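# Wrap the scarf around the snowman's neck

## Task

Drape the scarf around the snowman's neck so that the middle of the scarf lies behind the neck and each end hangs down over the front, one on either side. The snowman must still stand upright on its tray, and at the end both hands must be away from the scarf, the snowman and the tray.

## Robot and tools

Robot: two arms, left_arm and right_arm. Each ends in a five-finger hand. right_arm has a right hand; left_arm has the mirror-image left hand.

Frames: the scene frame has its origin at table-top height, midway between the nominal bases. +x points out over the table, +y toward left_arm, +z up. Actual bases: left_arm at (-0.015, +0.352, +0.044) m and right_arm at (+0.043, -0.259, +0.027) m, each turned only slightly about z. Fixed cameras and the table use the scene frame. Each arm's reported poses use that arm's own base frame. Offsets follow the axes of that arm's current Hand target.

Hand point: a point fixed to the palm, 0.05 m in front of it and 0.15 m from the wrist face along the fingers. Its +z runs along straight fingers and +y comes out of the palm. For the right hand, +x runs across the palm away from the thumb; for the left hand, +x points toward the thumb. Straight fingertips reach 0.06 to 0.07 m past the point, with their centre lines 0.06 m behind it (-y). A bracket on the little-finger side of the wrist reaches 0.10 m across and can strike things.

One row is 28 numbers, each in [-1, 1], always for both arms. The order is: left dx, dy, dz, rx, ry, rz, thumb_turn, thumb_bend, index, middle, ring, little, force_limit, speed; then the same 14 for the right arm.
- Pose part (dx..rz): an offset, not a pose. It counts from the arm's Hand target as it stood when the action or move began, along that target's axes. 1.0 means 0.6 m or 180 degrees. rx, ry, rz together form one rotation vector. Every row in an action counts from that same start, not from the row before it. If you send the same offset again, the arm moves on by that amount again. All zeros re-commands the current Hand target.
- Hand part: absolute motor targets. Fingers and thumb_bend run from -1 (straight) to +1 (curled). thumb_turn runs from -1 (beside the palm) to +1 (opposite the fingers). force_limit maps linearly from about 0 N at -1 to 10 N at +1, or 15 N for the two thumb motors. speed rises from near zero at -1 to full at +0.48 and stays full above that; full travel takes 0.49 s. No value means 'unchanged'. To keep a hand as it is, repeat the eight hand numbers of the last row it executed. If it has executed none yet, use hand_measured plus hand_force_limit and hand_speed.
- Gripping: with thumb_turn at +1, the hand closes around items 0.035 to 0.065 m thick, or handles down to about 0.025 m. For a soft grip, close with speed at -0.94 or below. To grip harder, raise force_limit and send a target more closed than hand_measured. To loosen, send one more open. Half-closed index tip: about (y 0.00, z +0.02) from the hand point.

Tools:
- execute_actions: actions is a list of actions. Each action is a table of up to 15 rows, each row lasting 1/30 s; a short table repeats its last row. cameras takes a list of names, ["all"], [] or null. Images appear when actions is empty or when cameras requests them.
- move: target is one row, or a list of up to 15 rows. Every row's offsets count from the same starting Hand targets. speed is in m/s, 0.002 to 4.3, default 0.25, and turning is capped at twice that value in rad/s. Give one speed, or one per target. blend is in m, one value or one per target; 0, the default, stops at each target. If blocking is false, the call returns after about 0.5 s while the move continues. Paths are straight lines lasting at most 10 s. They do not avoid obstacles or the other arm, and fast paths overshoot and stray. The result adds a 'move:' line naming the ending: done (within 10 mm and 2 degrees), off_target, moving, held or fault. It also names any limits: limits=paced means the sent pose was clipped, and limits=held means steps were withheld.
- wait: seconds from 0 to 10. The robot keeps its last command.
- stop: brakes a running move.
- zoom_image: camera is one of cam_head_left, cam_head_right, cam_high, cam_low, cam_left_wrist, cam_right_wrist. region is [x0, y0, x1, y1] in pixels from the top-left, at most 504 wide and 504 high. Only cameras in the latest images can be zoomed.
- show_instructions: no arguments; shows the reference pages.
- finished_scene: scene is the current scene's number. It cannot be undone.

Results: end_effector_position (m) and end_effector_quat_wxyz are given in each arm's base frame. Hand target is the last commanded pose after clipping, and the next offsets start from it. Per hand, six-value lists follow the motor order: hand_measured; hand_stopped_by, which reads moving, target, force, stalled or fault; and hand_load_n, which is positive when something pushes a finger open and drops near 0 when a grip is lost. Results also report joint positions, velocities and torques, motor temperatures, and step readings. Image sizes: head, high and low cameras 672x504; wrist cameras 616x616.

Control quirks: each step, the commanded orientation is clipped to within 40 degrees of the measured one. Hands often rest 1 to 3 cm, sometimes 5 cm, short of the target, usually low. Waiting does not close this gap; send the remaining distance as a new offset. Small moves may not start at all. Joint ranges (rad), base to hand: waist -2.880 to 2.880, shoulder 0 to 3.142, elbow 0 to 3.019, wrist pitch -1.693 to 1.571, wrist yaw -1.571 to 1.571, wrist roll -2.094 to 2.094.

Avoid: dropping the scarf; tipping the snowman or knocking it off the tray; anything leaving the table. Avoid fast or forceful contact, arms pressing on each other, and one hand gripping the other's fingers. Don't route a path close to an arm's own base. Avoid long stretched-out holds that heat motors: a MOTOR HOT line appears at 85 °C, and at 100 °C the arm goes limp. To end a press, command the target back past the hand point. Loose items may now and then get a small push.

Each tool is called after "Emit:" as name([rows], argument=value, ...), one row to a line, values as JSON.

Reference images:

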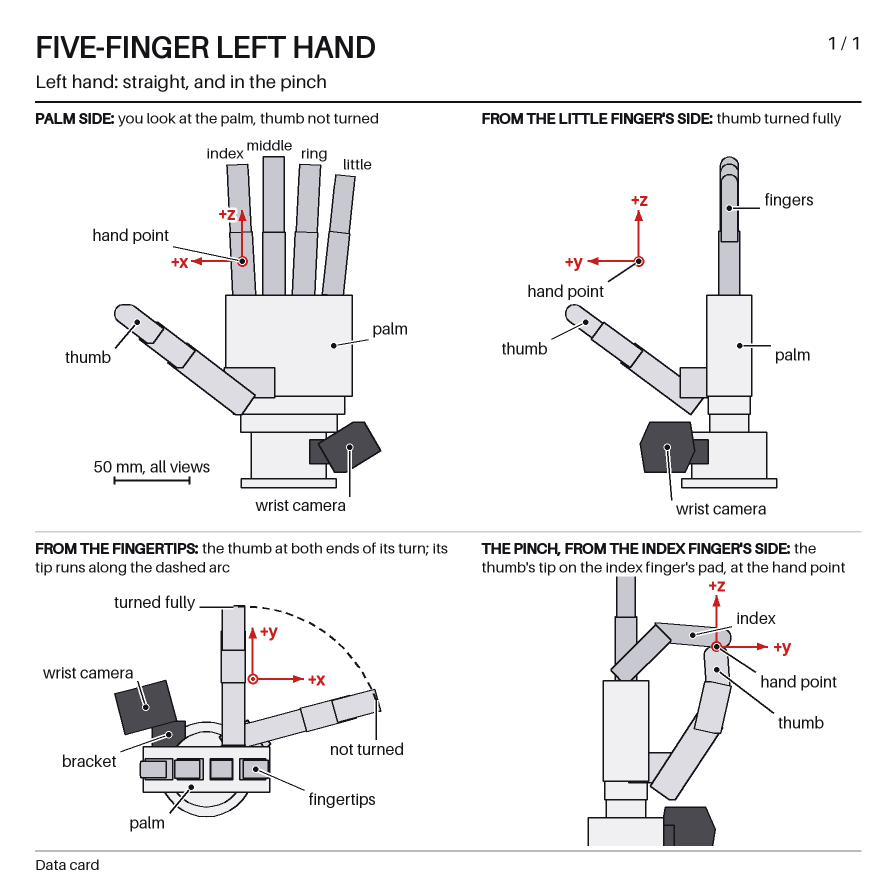

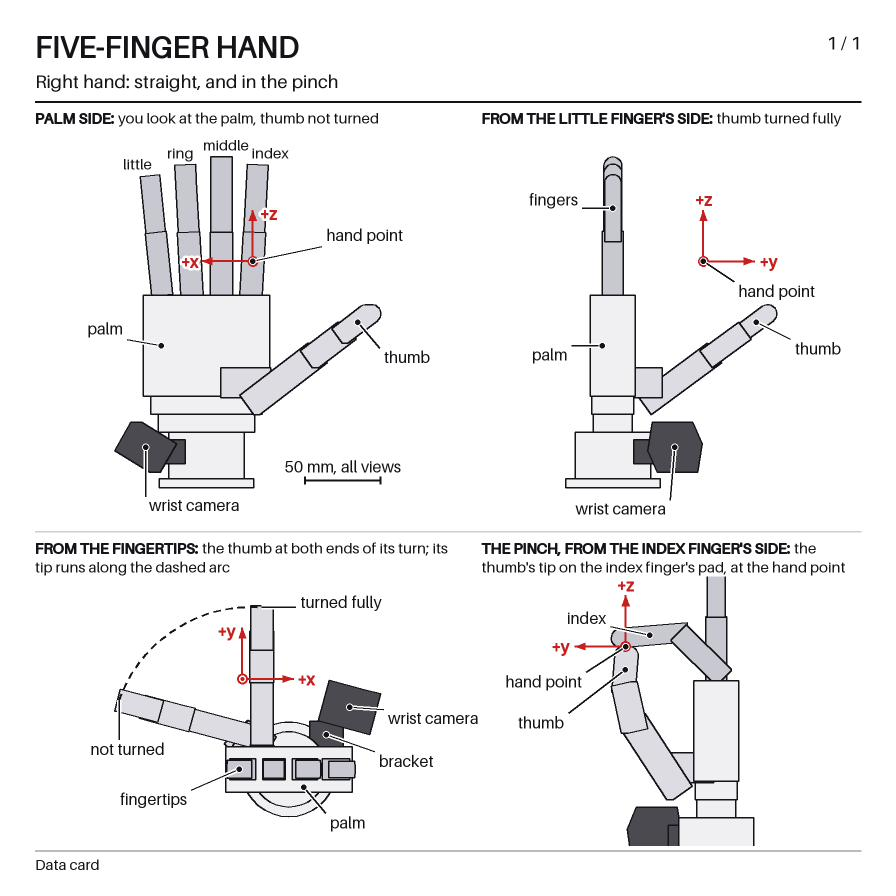

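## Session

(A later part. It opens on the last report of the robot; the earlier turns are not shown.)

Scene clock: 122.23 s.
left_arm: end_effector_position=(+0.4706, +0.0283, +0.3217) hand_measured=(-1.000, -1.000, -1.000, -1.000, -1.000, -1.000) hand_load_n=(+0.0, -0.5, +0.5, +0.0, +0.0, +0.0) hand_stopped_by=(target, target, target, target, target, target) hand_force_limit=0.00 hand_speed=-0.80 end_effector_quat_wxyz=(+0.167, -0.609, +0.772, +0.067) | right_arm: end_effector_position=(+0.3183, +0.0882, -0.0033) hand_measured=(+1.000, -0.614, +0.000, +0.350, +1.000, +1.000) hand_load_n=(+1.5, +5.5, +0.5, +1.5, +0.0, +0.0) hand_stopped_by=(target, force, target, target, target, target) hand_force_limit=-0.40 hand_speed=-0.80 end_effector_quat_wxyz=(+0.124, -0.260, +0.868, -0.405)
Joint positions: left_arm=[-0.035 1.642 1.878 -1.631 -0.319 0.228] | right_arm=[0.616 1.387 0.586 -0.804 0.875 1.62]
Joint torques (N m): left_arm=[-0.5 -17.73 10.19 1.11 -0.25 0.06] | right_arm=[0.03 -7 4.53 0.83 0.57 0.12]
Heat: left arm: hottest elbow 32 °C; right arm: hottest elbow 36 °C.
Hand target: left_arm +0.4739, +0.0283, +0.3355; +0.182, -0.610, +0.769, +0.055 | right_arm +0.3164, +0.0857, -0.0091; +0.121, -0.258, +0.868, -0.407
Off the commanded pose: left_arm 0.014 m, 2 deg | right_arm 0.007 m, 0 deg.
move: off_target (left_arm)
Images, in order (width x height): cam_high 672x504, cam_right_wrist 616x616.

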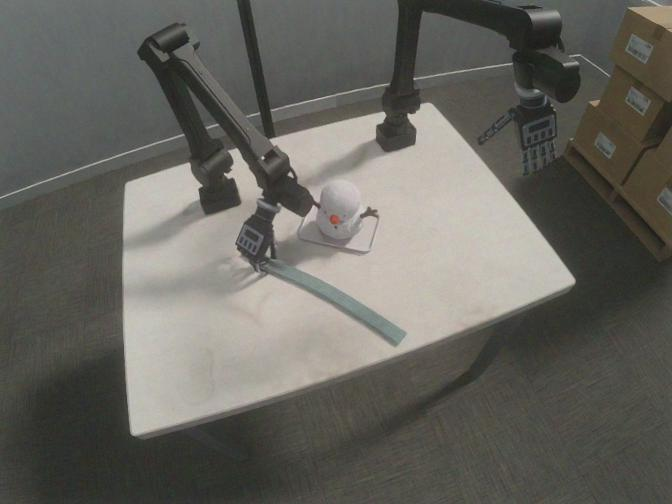

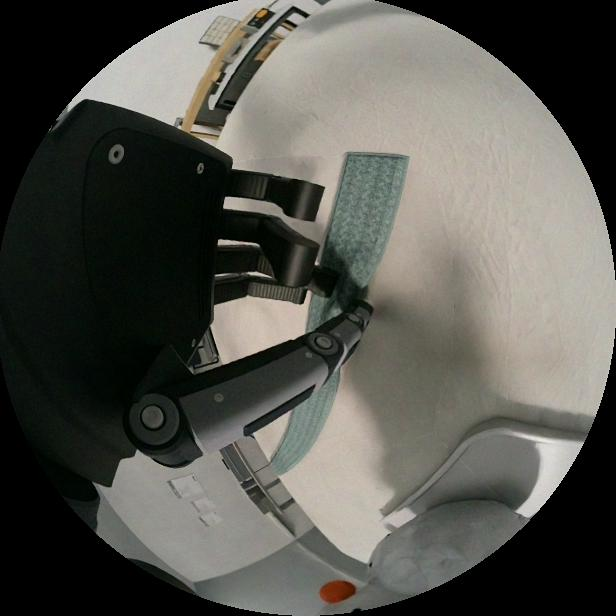

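Emit:
move(target=[0,0,0,0,0,0,-1,-1,-1,-1,-1,-1,0,-0.8,0,0,0,0,0,0,1,-0.3,0.5,0.6,1,1,-0.1,-0.8], cameras=["cam_high","cam_right_wrist"], speed=0.1)

Emit:
zoom_image(camera="cam_high", region=[220, 210, 300, 290])

Emit:
zoom_image(camera="cam_right_wrist", region=[190, 130, 450, 390])

Scene clock: 123.10 s.
left_arm: end_effector_position=(+0.4706, +0.0283, +0.3217) hand_measured=(-1.000, -1.000, -1.000, -1.000, -1.000, -1.000) hand_load_n=(+0.0, +0.0, +0.0, +0.0, +0.0, +0.0) hand_stopped_by=(target, target, target, target, target, target) hand_force_limit=0.00 hand_speed=-0.80 end_effector_quat_wxyz=(+0.167, -0.609, +0.772, +0.067) | right_arm: end_effector_position=(+0.3184, +0.0882, -0.0032) hand_measured=(+1.000, -0.610, +0.146, +0.366, +1.000, +1.000) hand_load_n=(+0.5, +9.0, +4.5, +3.0, +0.0, +0.0) hand_stopped_by=(target, force, force, force, target, target) hand_force_limit=-0.10 hand_speed=-0.80 end_effector_quat_wxyz=(+0.124, -0.260, +0.868, -0.405)
Joint positions: left_arm=[-0.035 1.642 1.878 -1.631 -0.319 0.228] | right_arm=[0.616 1.387 0.586 -0.804 0.875 1.621]
Joint torques (N m): left_arm=[-0.73 -17.96 10.21 1.1 -0.24 0.06] | right_arm=[0.03 -7 4.55 0.84 0.57 0.11]
Heat: left arm: hottest elbow 32 °C; right arm: hottest elbow 36 °C.
Hand target: left_arm +0.4739, +0.0283, +0.3355; +0.182, -0.610, +0.769, +0.055 | right_arm +0.3164, +0.0857, -0.0091; +0.121, -0.258, +0.868, -0.407
Off the commanded pose: left_arm 0.014 m, 2 deg | right_arm 0.007 m, 0 deg.
move: off_target (left_arm)
Images, in order (width x height): cam_high 672x504, cam_right_wrist 616x616.

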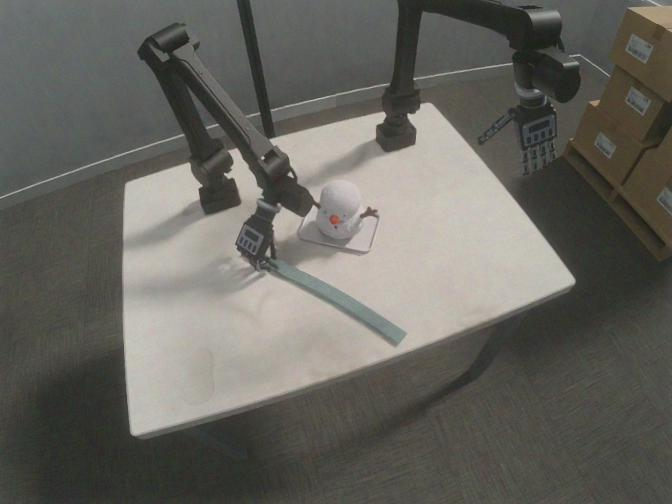

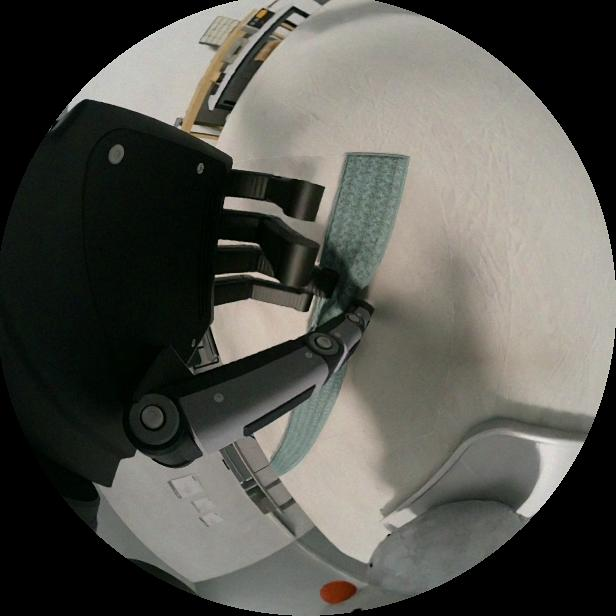

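Scaled by 6.300.

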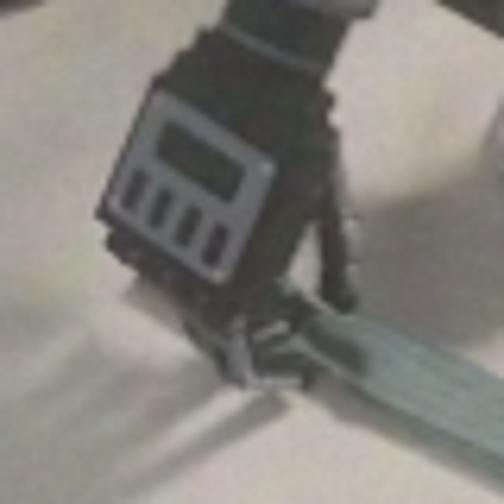

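Scaled by 1.938 from the camera's 616x616 image, which has a finer 880x880 frame.

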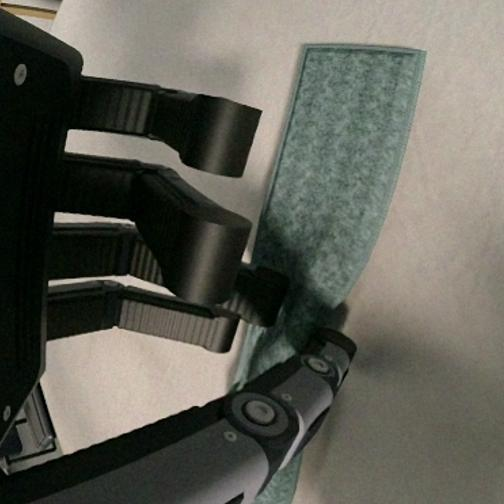

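Emit:
move(target=[0.7252,-0.3252,0.171,0.2621,0.2272,0.1821,1,-1,0,0.35,1,1,-0.4,-0.3,0,-0.0154,-0.0128,0,0,0,1,-0.3,0.5,0.6,1,1,-0.1,-0.8], cameras=["all"], speed=0.25)

Scene clock: 127.53 s.
left_arm: end_effector_position=(+0.5845, -0.3744, +0.0902) hand_measured=(+1.000, -1.000, +0.000, +0.350, +1.000, +1.000) hand_load_n=(+0.0, +0.0, +0.0, +0.5, +0.0, +0.0) hand_stopped_by=(target, target, target, target, target, target) hand_force_limit=-0.40 hand_speed=-0.30 end_effector_quat_wxyz=(+0.089, -0.260, +0.881, -0.385) | right_arm: end_effector_position=(+0.3155, +0.0861, -0.0016) hand_measured=(+1.000, -0.610, +0.146, +0.366, +1.000, +1.000) hand_load_n=(+0.0, +8.5, +4.5, +3.0, +0.0, +0.0) hand_stopped_by=(target, force, force, force, target, target) hand_force_limit=-0.10 hand_speed=-0.80 end_effector_quat_wxyz=(+0.119, -0.262, +0.867, -0.407)
Joint positions: left_arm=[-0.444 1.938 1.57 -0.49 0.432 0.391] | right_arm=[0.616 1.379 0.586 -0.823 0.875 1.621]
Joint torques (N m): left_arm=[-1.26 -22.71 11.7 3.03 0.29 0.14] | right_arm=[0.03 -8.88 5.57 -0.21 0.57 0.11]
Heat: left arm: hottest elbow 32 °C; right arm: hottest elbow 36 °C.
Hand target: left_arm +0.6005, -0.3884, +0.1160; +0.112, -0.240, +0.874, -0.407 | right_arm +0.3164, +0.0857, +0.0028; +0.121, -0.258, +0.868, -0.407
Off the commanded pose: left_arm 0.033 m, 4 deg | right_arm 0.005 m, 0 deg.
move: off_target (left_arm)

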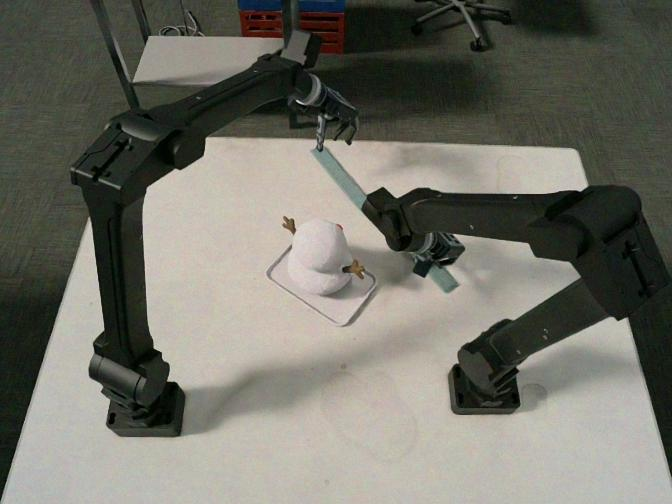

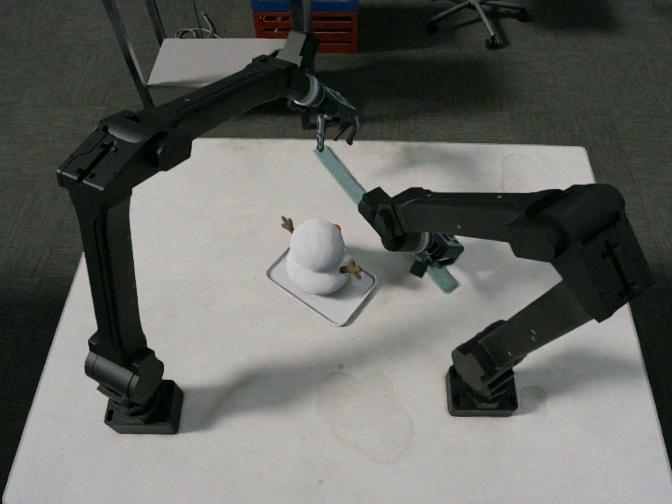

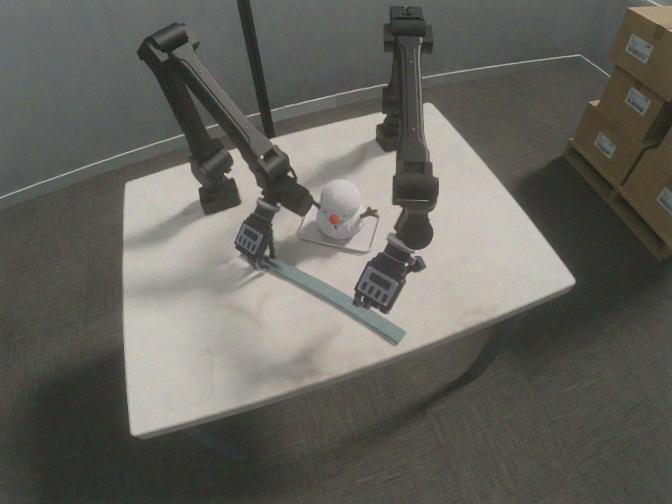

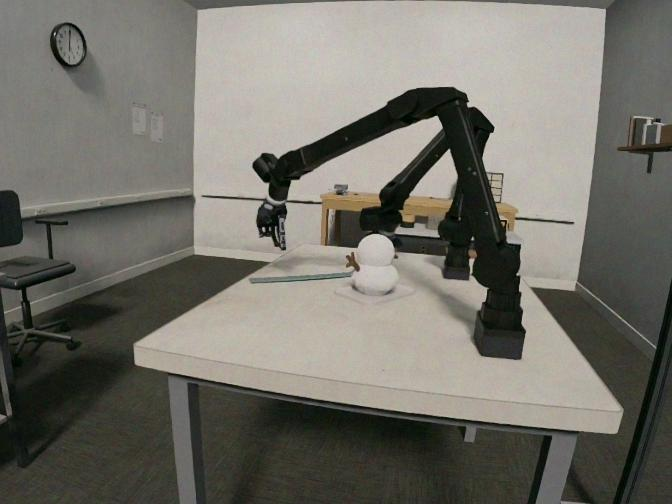

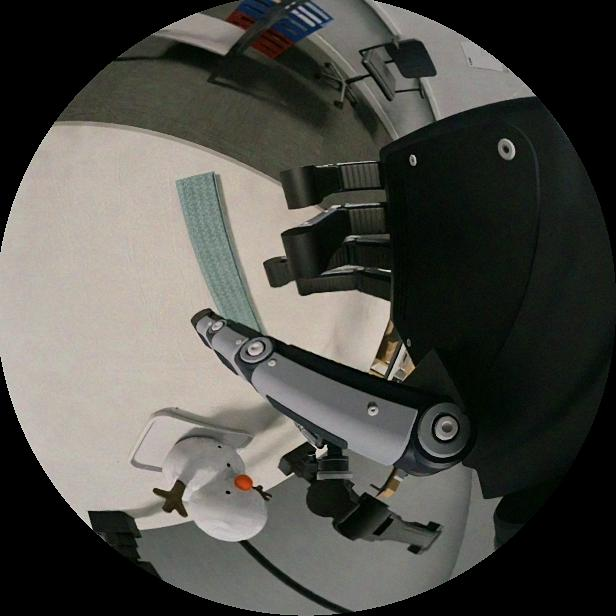

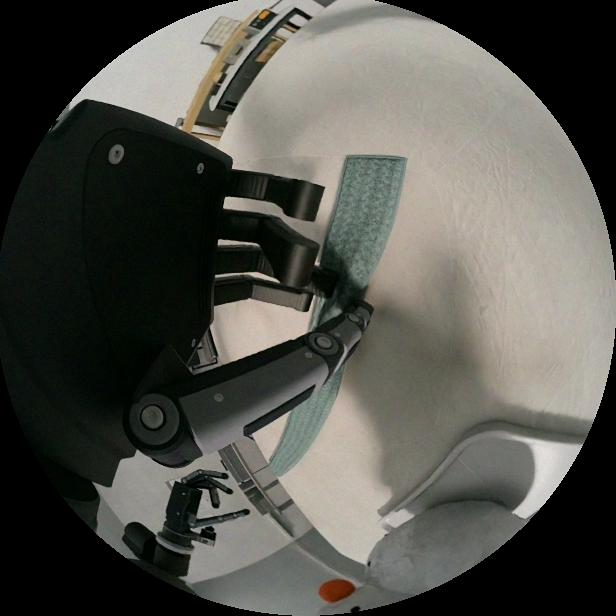

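Emit:
zoom_image(camera="cam_head_left", region=[280, 90, 390, 200])

Emit:
zoom_image(camera="cam_high", region=[310, 240, 430, 360])

Emit:
zoom_image(camera="cam_left_wrist", region=[160, 130, 420, 390])

Scaled by 4.582.

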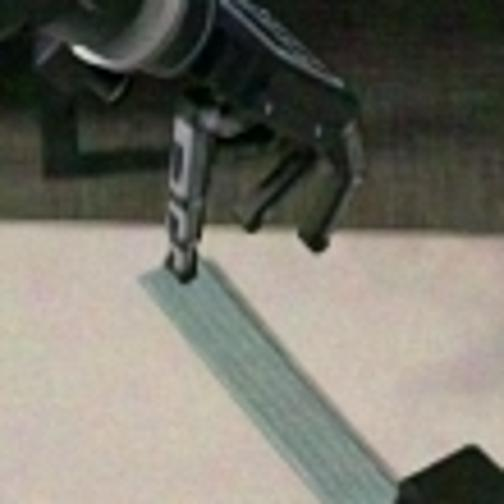

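Scaled by 4.200.

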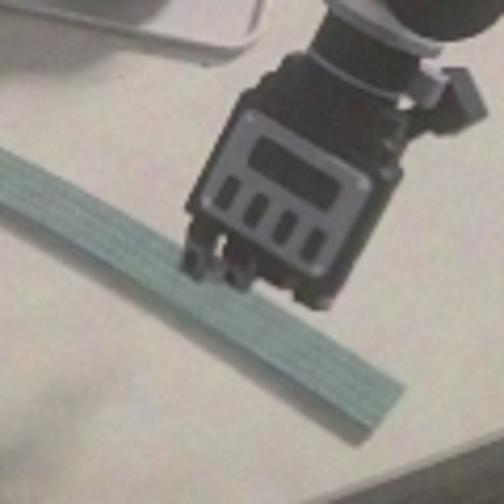

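Scaled by 1.938 from the camera's 616x616 image, which has a finer 880x880 frame.

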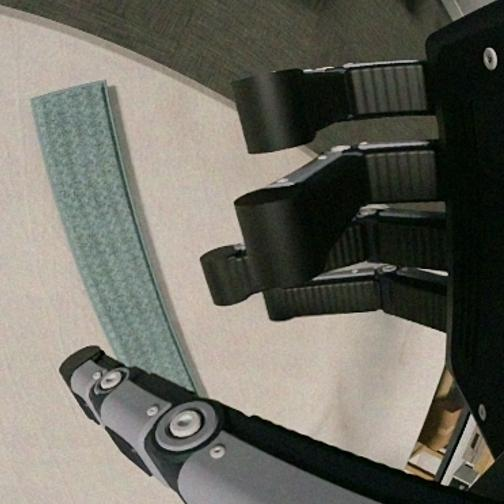

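Emit:
move(target=[-0.0473,0.0725,0.0977,0,0,0,1,-1,0,0.35,1,1,-0.4,-0.3,0,0,0,0,0,0,1,-0.3,0.5,0.6,1,1,-0.1,-0.8], cameras=["cam_head_left","cam_high","cam_left_wrist","cam_low"], speed=0.15)

Emit:
zoom_image(camera="cam_head_left", region=[280, 90, 390, 200])

Emit:
zoom_image(camera="cam_high", region=[320, 250, 420, 350])

Emit:
zoom_image(camera="cam_left_wrist", region=[160, 130, 420, 390])

Scene clock: 130.30 s.
left_arm: end_effector_position=(+0.5993, -0.3831, +0.0092) hand_measured=(+1.000, -1.000, +0.000, +0.350, +1.000, +1.000) hand_load_n=(+0.0, +0.0, +0.0, +0.0, +0.0, +0.0) hand_stopped_by=(target, target, target, target, target, target) hand_force_limit=-0.40 hand_speed=-0.30 end_effector_quat_wxyz=(+0.077, -0.253, +0.886, -0.380) | right_arm: end_effector_position=(+0.3155, +0.0861, -0.0016) hand_measured=(+1.000, -0.610, +0.146, +0.366, +1.000, +1.000) hand_load_n=(+0.0, +8.0, +4.0, +3.0, +0.5, +0.0) hand_stopped_by=(target, force, force, force, target, target) hand_force_limit=-0.10 hand_speed=-0.80 end_effector_quat_wxyz=(+0.119, -0.262, +0.867, -0.407)
Joint positions: left_arm=[-0.444 2.084 1.583 -0.386 0.447 0.409] | right_arm=[0.616 1.379 0.586 -0.823 0.875 1.621]
Joint torques (N m): left_arm=[0.32 -24.47 12.74 2.86 0.3 0.14] | right_arm=[0.03 -8.94 5.56 -0.21 0.57 0.1]
Heat: left arm: hottest elbow 33 °C; right arm: hottest elbow 36 °C.
Hand target: left_arm +0.6335, -0.3886, +0.0451; +0.112, -0.240, +0.874, -0.407 | right_arm +0.3164, +0.0857, +0.0028; +0.121, -0.258, +0.868, -0.407
Off the commanded pose: left_arm 0.050 m, 5 deg | right_arm 0.005 m, 0 deg.
move: off_target (left_arm)
Images, in order (width x height): cam_head_left 672x504, cam_high 672x504, cam_low 672x504, cam_left_wrist 616x616.

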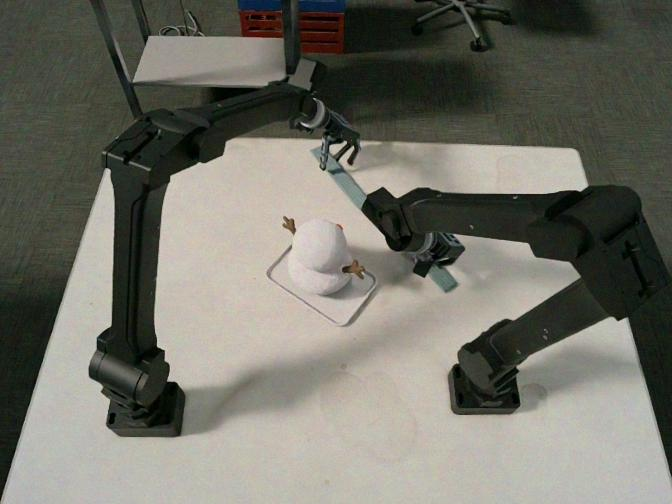

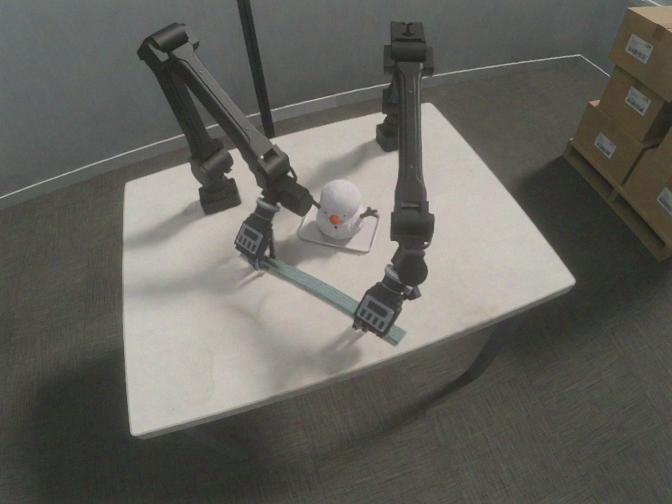

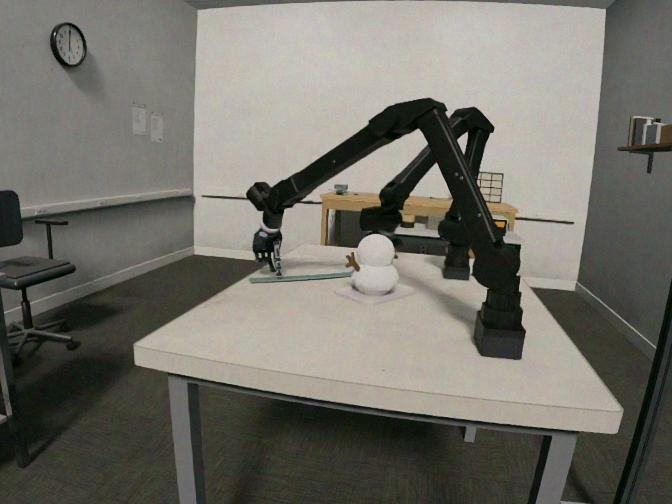

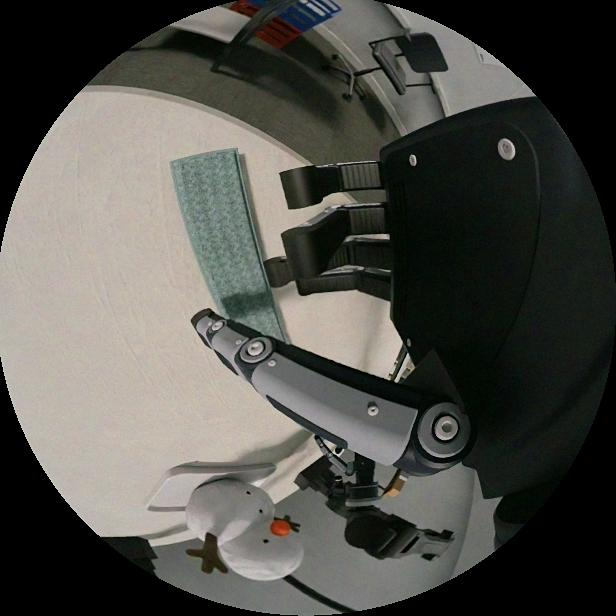

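Scaled by 4.582.

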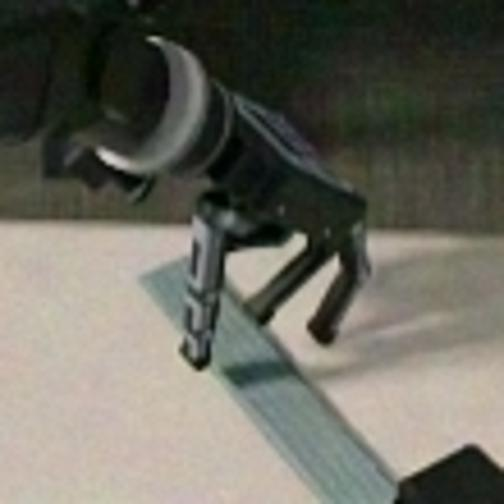

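Scaled by 5.040.

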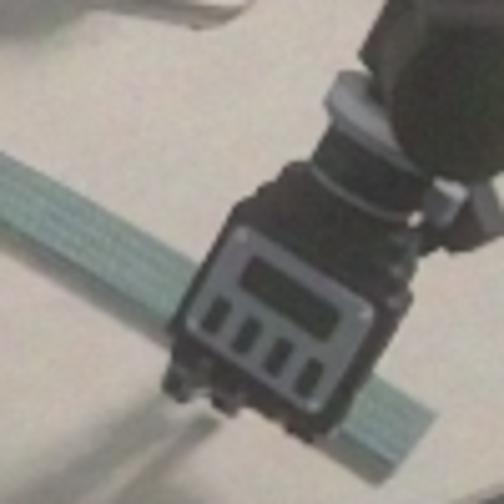

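Scaled by 1.938 from the camera's 616x616 image, which has a finer 880x880 frame.

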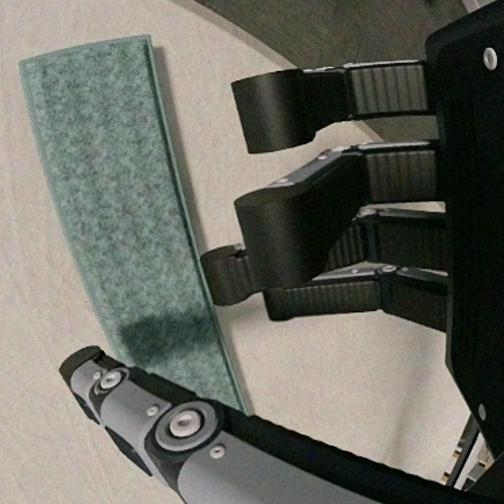

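Emit:
move(target=[-0.0488,0.0058,0.0297,0.028,0,0,1,-1,0,0.35,1,1,-0.4,-0.3,0,0,0,0,0,0,1,-0.3,0.5,0.6,1,1,-0.1,-0.8], cameras=["cam_head_left","cam_high","cam_left_wrist"], speed=0.1)

Emit:
zoom_image(camera="cam_head_left", region=[280, 100, 380, 200])

Emit:
zoom_image(camera="cam_high", region=[340, 270, 420, 350])

Emit:
zoom_image(camera="cam_left_wrist", region=[160, 130, 420, 390])

Scene clock: 132.63 s.
left_arm: end_effector_position=(+0.6344, -0.3756, +0.0035) hand_measured=(+1.000, -1.000, +0.000, +0.350, +1.000, +1.000) hand_load_n=(+0.0, +0.0, +0.0, +0.0, +0.0, +0.0) hand_stopped_by=(target, target, target, target, target, target) hand_force_limit=-0.40 hand_speed=-0.30 end_effector_quat_wxyz=(+0.094, -0.245, +0.867, -0.423) | right_arm: end_effector_position=(+0.3155, +0.0861, -0.0016) hand_measured=(+1.000, -0.610, +0.146, +0.366, +1.000, +1.000) hand_load_n=(+0.5, +8.0, +4.5, +3.0, +0.0, +0.0) hand_stopped_by=(target, force, force, force, target, target) hand_force_limit=-0.10 hand_speed=-0.80 end_effector_quat_wxyz=(+0.119, -0.262, +0.867, -0.407)
Joint positions: left_arm=[-0.4 2.13 1.603 -0.271 0.51 0.409] | right_arm=[0.616 1.379 0.586 -0.823 0.875 1.621]
Joint torques (N m): left_arm=[-0.26 -24 12.77 3.15 0.32 0] | right_arm=[0.03 -8.88 5.57 -0.24 0.57 0.11]
Heat: left arm: hottest elbow 33 °C; right arm: hottest elbow 35 °C.
Hand target: left_arm +0.6646, -0.3832, +0.0308; +0.122, -0.235, +0.855, -0.445 | right_arm +0.3164, +0.0857, +0.0028; +0.121, -0.258, +0.868, -0.407
Off the commanded pose: left_arm 0.042 m, 5 deg | right_arm 0.005 m, 0 deg.
move: off_target (left_arm)
Images, in order (width x height): cam_head_left 672x504, cam_high 672x504, cam_left_wrist 616x616.

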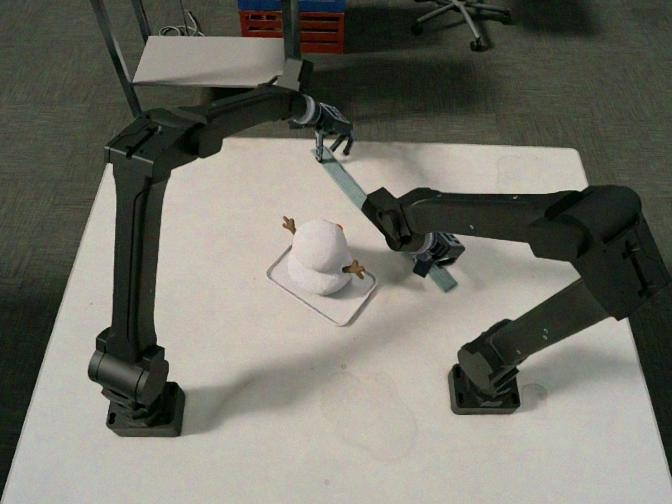

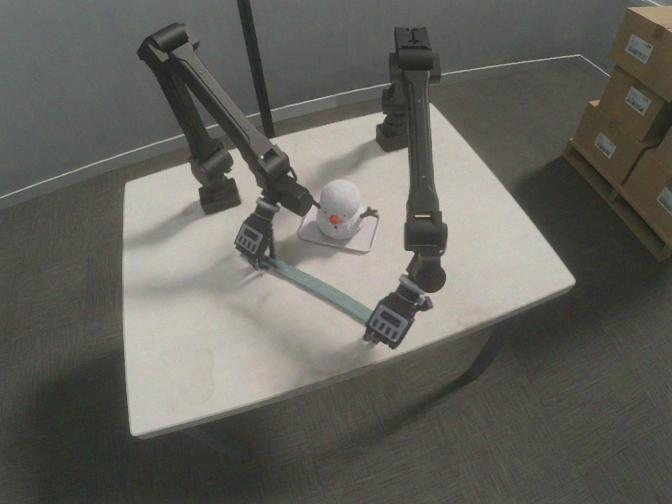

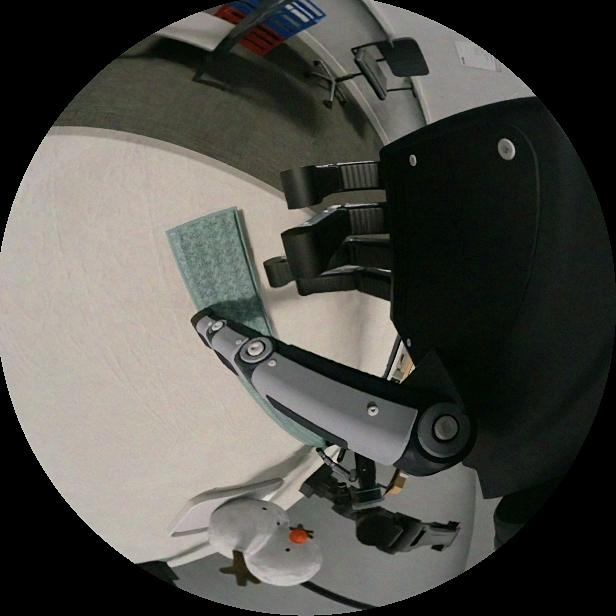

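Scaled by 5.040.

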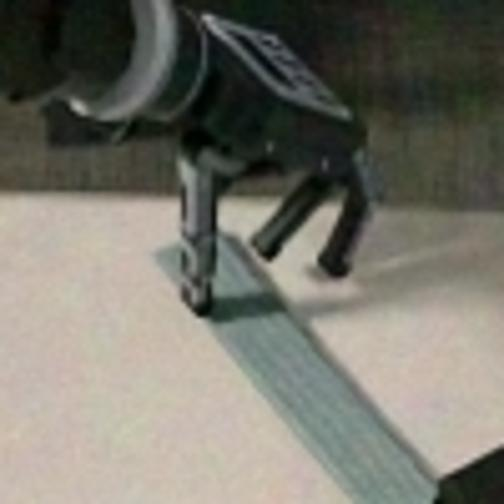

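Scaled by 6.300.

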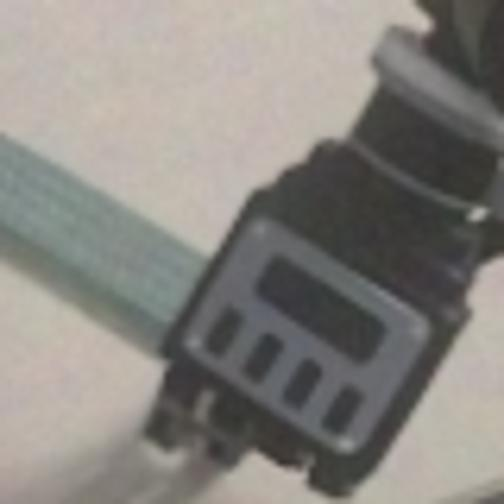

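Scaled by 1.938 from the camera's 616x616 image, which has a finer 880x880 frame.

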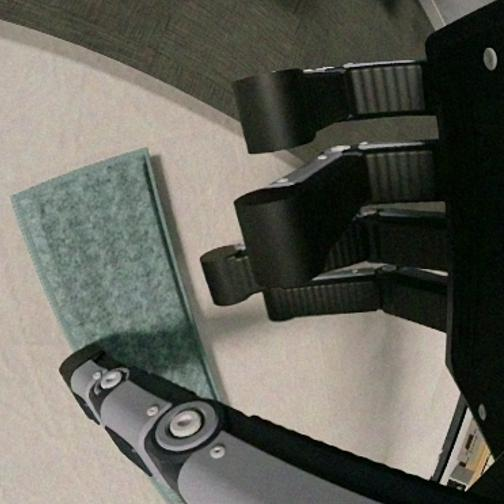

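Emit:
move(target=[0,0.022,0.0093,0,0,0,1,-1,0,0.35,1,1,-0.4,-0.3,0,0,0,0,0,0,1,-0.3,0.5,0.6,1,1,-0.1,-0.8], cameras=["cam_head_left","cam_high","cam_left_wrist"], speed=0.1)

Emit:
zoom_image(camera="cam_head_left", region=[280, 100, 380, 200])

Emit:
zoom_image(camera="cam_left_wrist", region=[160, 130, 420, 390])

Scene clock: 134.20 s.
left_arm: end_effector_position=(+0.6393, -0.3783, +0.0035) hand_measured=(+1.000, -1.000, +0.000, +0.350, +1.000, +1.000) hand_load_n=(+0.0, +0.0, +0.0, +0.0, +0.0, +0.0) hand_stopped_by=(target, target, target, target, target, target) hand_force_limit=-0.40 hand_speed=-0.30 end_effector_quat_wxyz=(+0.102, -0.240, +0.864, -0.430) | right_arm: end_effector_position=(+0.3155, +0.0861, -0.0016) hand_measured=(+1.000, -0.610, +0.146, +0.366, +1.000, +1.000) hand_load_n=(+0.5, +8.5, +4.0, +3.0, +0.0, +0.0) hand_stopped_by=(target, force, force, force, target, target) hand_force_limit=-0.10 hand_speed=-0.80 end_effector_quat_wxyz=(+0.119, -0.262, +0.867, -0.407)
Joint positions: left_arm=[-0.4 2.135 1.603 -0.242 0.513 0.409] | right_arm=[0.616 1.379 0.586 -0.823 0.875 1.621]
Joint torques (N m): left_arm=[0.03 -22.89 11.36 3.12 0.28 0.02] | right_arm=[0.03 -8.88 5.57 -0.23 0.57 0.1]
Heat: left arm: hottest elbow 33 °C; right arm: hottest elbow 35 °C.
Hand target: left_arm +0.6630, -0.3807, +0.0167; +0.122, -0.235, +0.855, -0.445 | right_arm +0.3164, +0.0857, +0.0028; +0.121, -0.258, +0.868, -0.407
Off the commanded pose: left_arm 0.027 m, 3 deg | right_arm 0.005 m, 0 deg.
move: off_target (left_arm)
Images, in order (width x height): cam_head_left 672x504, cam_high 672x504, cam_left_wrist 616x616.

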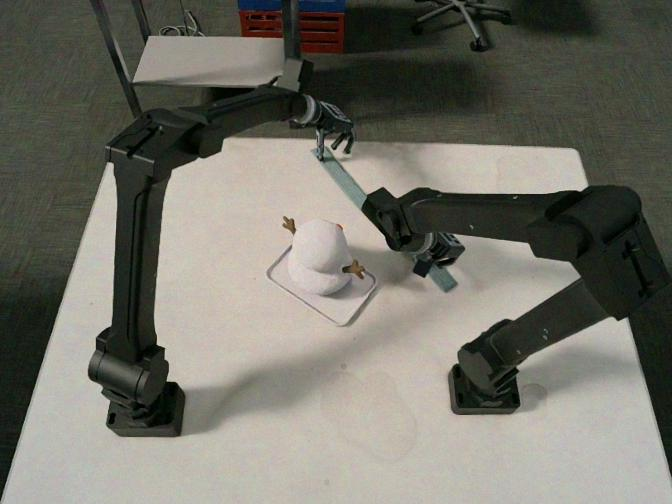

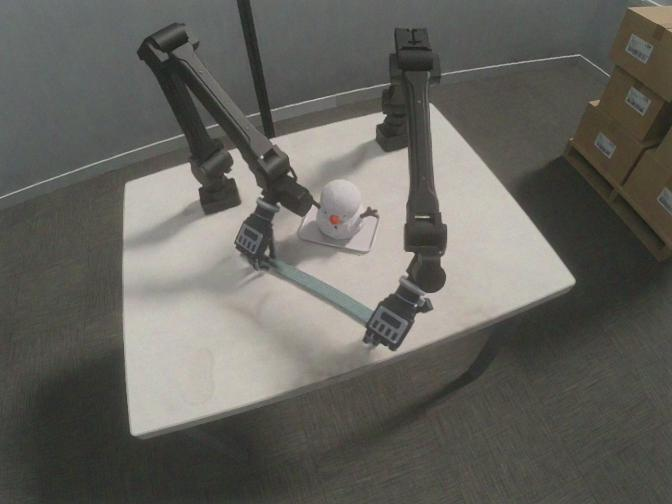

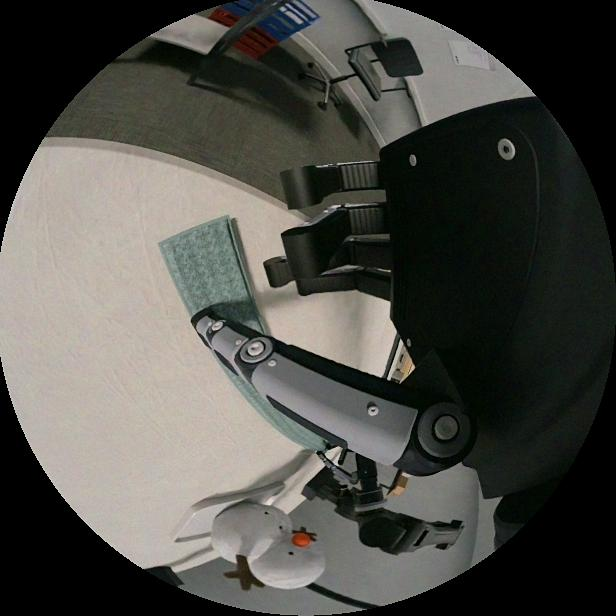

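Scaled by 5.040.

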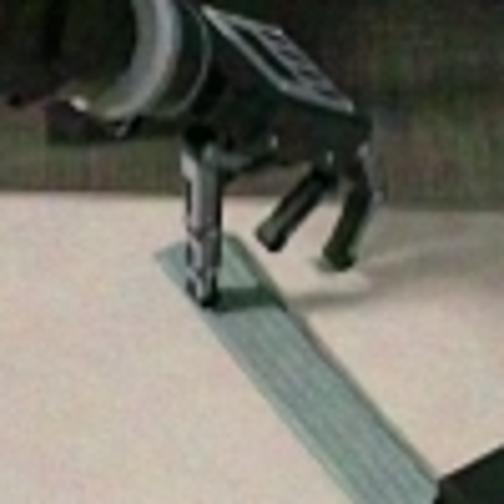

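Scaled by 1.938 from the camera's 616x616 image, which has a finer 880x880 frame.

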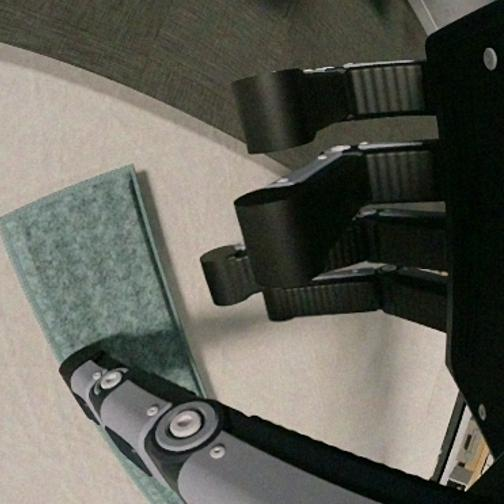

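Emit:
move([
  [0,-0.0187,-0.0315,-0.022,0,0,1,-1,0,0.35,1,1,-0.4,-0.3,0,0,0,0,0,0,1,-0.3,0.5,0.6,1,1,-0.1,-0.8],
  [0,0.0113,-0.0105,-0.022,0,0,1,-1,0,0.35,1,1,-0.4,-0.3,0,0,0,0,0,0,1,-0.3,0.5,0.6,1,1,-0.1,-0.8],
], cameras=["cam_head_left","cam_high","cam_left_wrist"], speed=0.1)

Emit:
zoom_image(camera="cam_head_left", region=[280, 100, 380, 200])

Emit:
zoom_image(camera="cam_left_wrist", region=[160, 130, 420, 390])

Scene clock: 136.43 s.
left_arm: end_effector_position=(+0.6337, -0.3694, -0.0003) hand_measured=(+1.000, -1.000, +0.000, +0.350, +1.000, +1.000) hand_load_n=(+0.5, +0.0, +0.0, +0.0, +0.0, +0.0) hand_stopped_by=(target, target, target, target, target, target) hand_force_limit=-0.40 hand_speed=-0.30 end_effector_quat_wxyz=(+0.090, -0.249, +0.877, -0.400) | right_arm: end_effector_position=(+0.3155, +0.0861, -0.0016) hand_measured=(+1.000, -0.610, +0.146, +0.366, +1.000, +1.000) hand_load_n=(+0.5, +8.5, +4.5, +3.0, +0.0, +0.5) hand_stopped_by=(target, force, force, force, target, target) hand_force_limit=-0.10 hand_speed=-0.80 end_effector_quat_wxyz=(+0.119, -0.262, +0.867, -0.407)
Joint positions: left_arm=[-0.4 2.138 1.632 -0.342 0.485 0.431] | right_arm=[0.616 1.379 0.586 -0.823 0.875 1.621]
Joint torques (N m): left_arm=[-0.09 -23.3 11.44 3.03 0.17 0.14] | right_arm=[0.03 -8.88 5.56 -0.23 0.57 0.1]
Heat: left arm: hottest elbow 33 °C; right arm: hottest elbow 35 °C.
Hand target: left_arm +0.6584, -0.3728, +0.0148; +0.114, -0.239, +0.870, -0.415 | right_arm +0.3164, +0.0857, +0.0028; +0.121, -0.258, +0.868, -0.407
Off the commanded pose: left_arm 0.029 m, 4 deg | right_arm 0.005 m, 0 deg.
move: off_target (left_arm)
Images, in order (width x height): cam_head_left 672x504, cam_high 672x504, cam_left_wrist 616x616.

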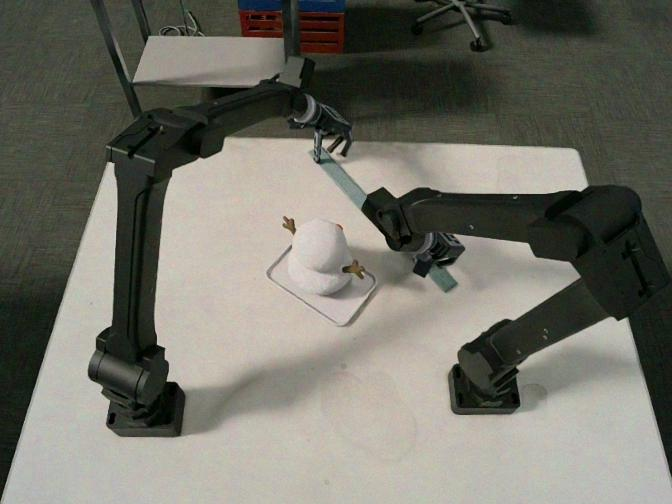

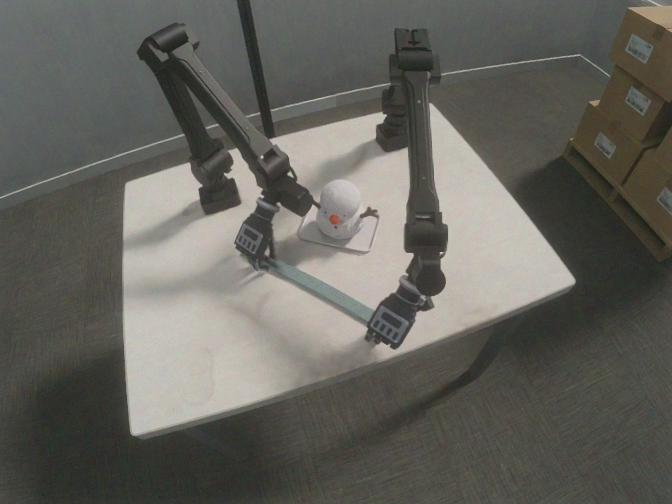

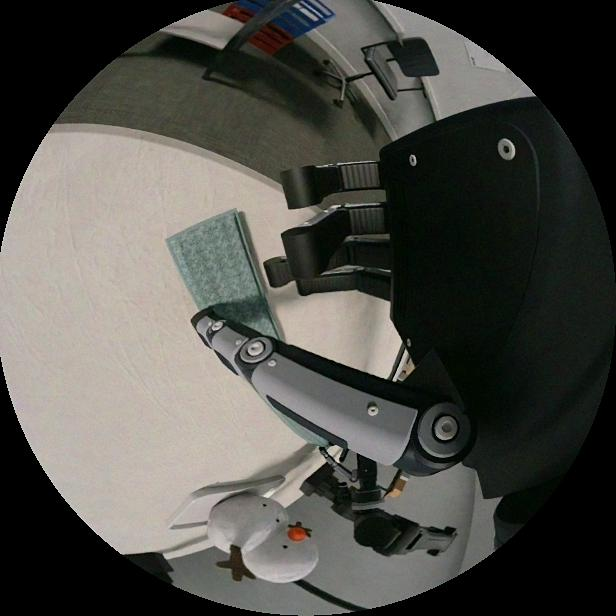

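Scaled by 5.040.

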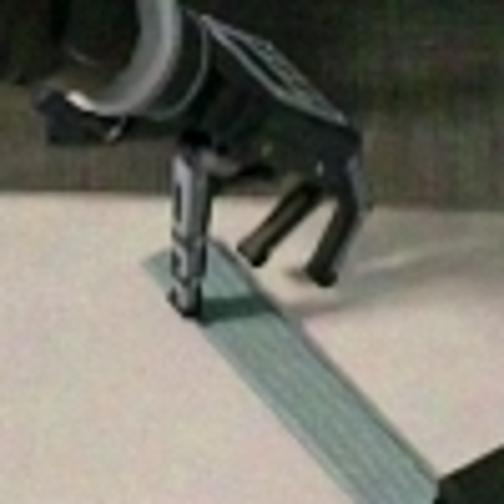

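Scaled by 1.938 from the camera's 616x616 image, which has a finer 880x880 frame.

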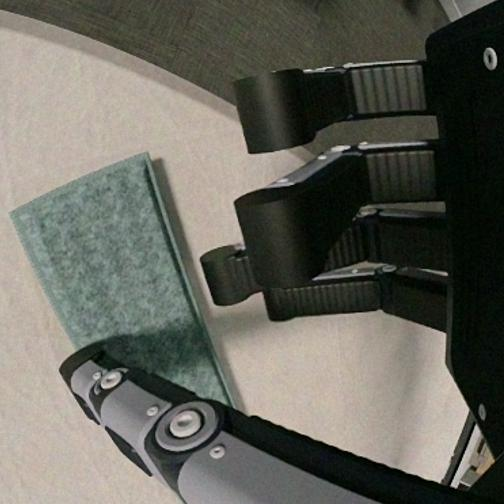

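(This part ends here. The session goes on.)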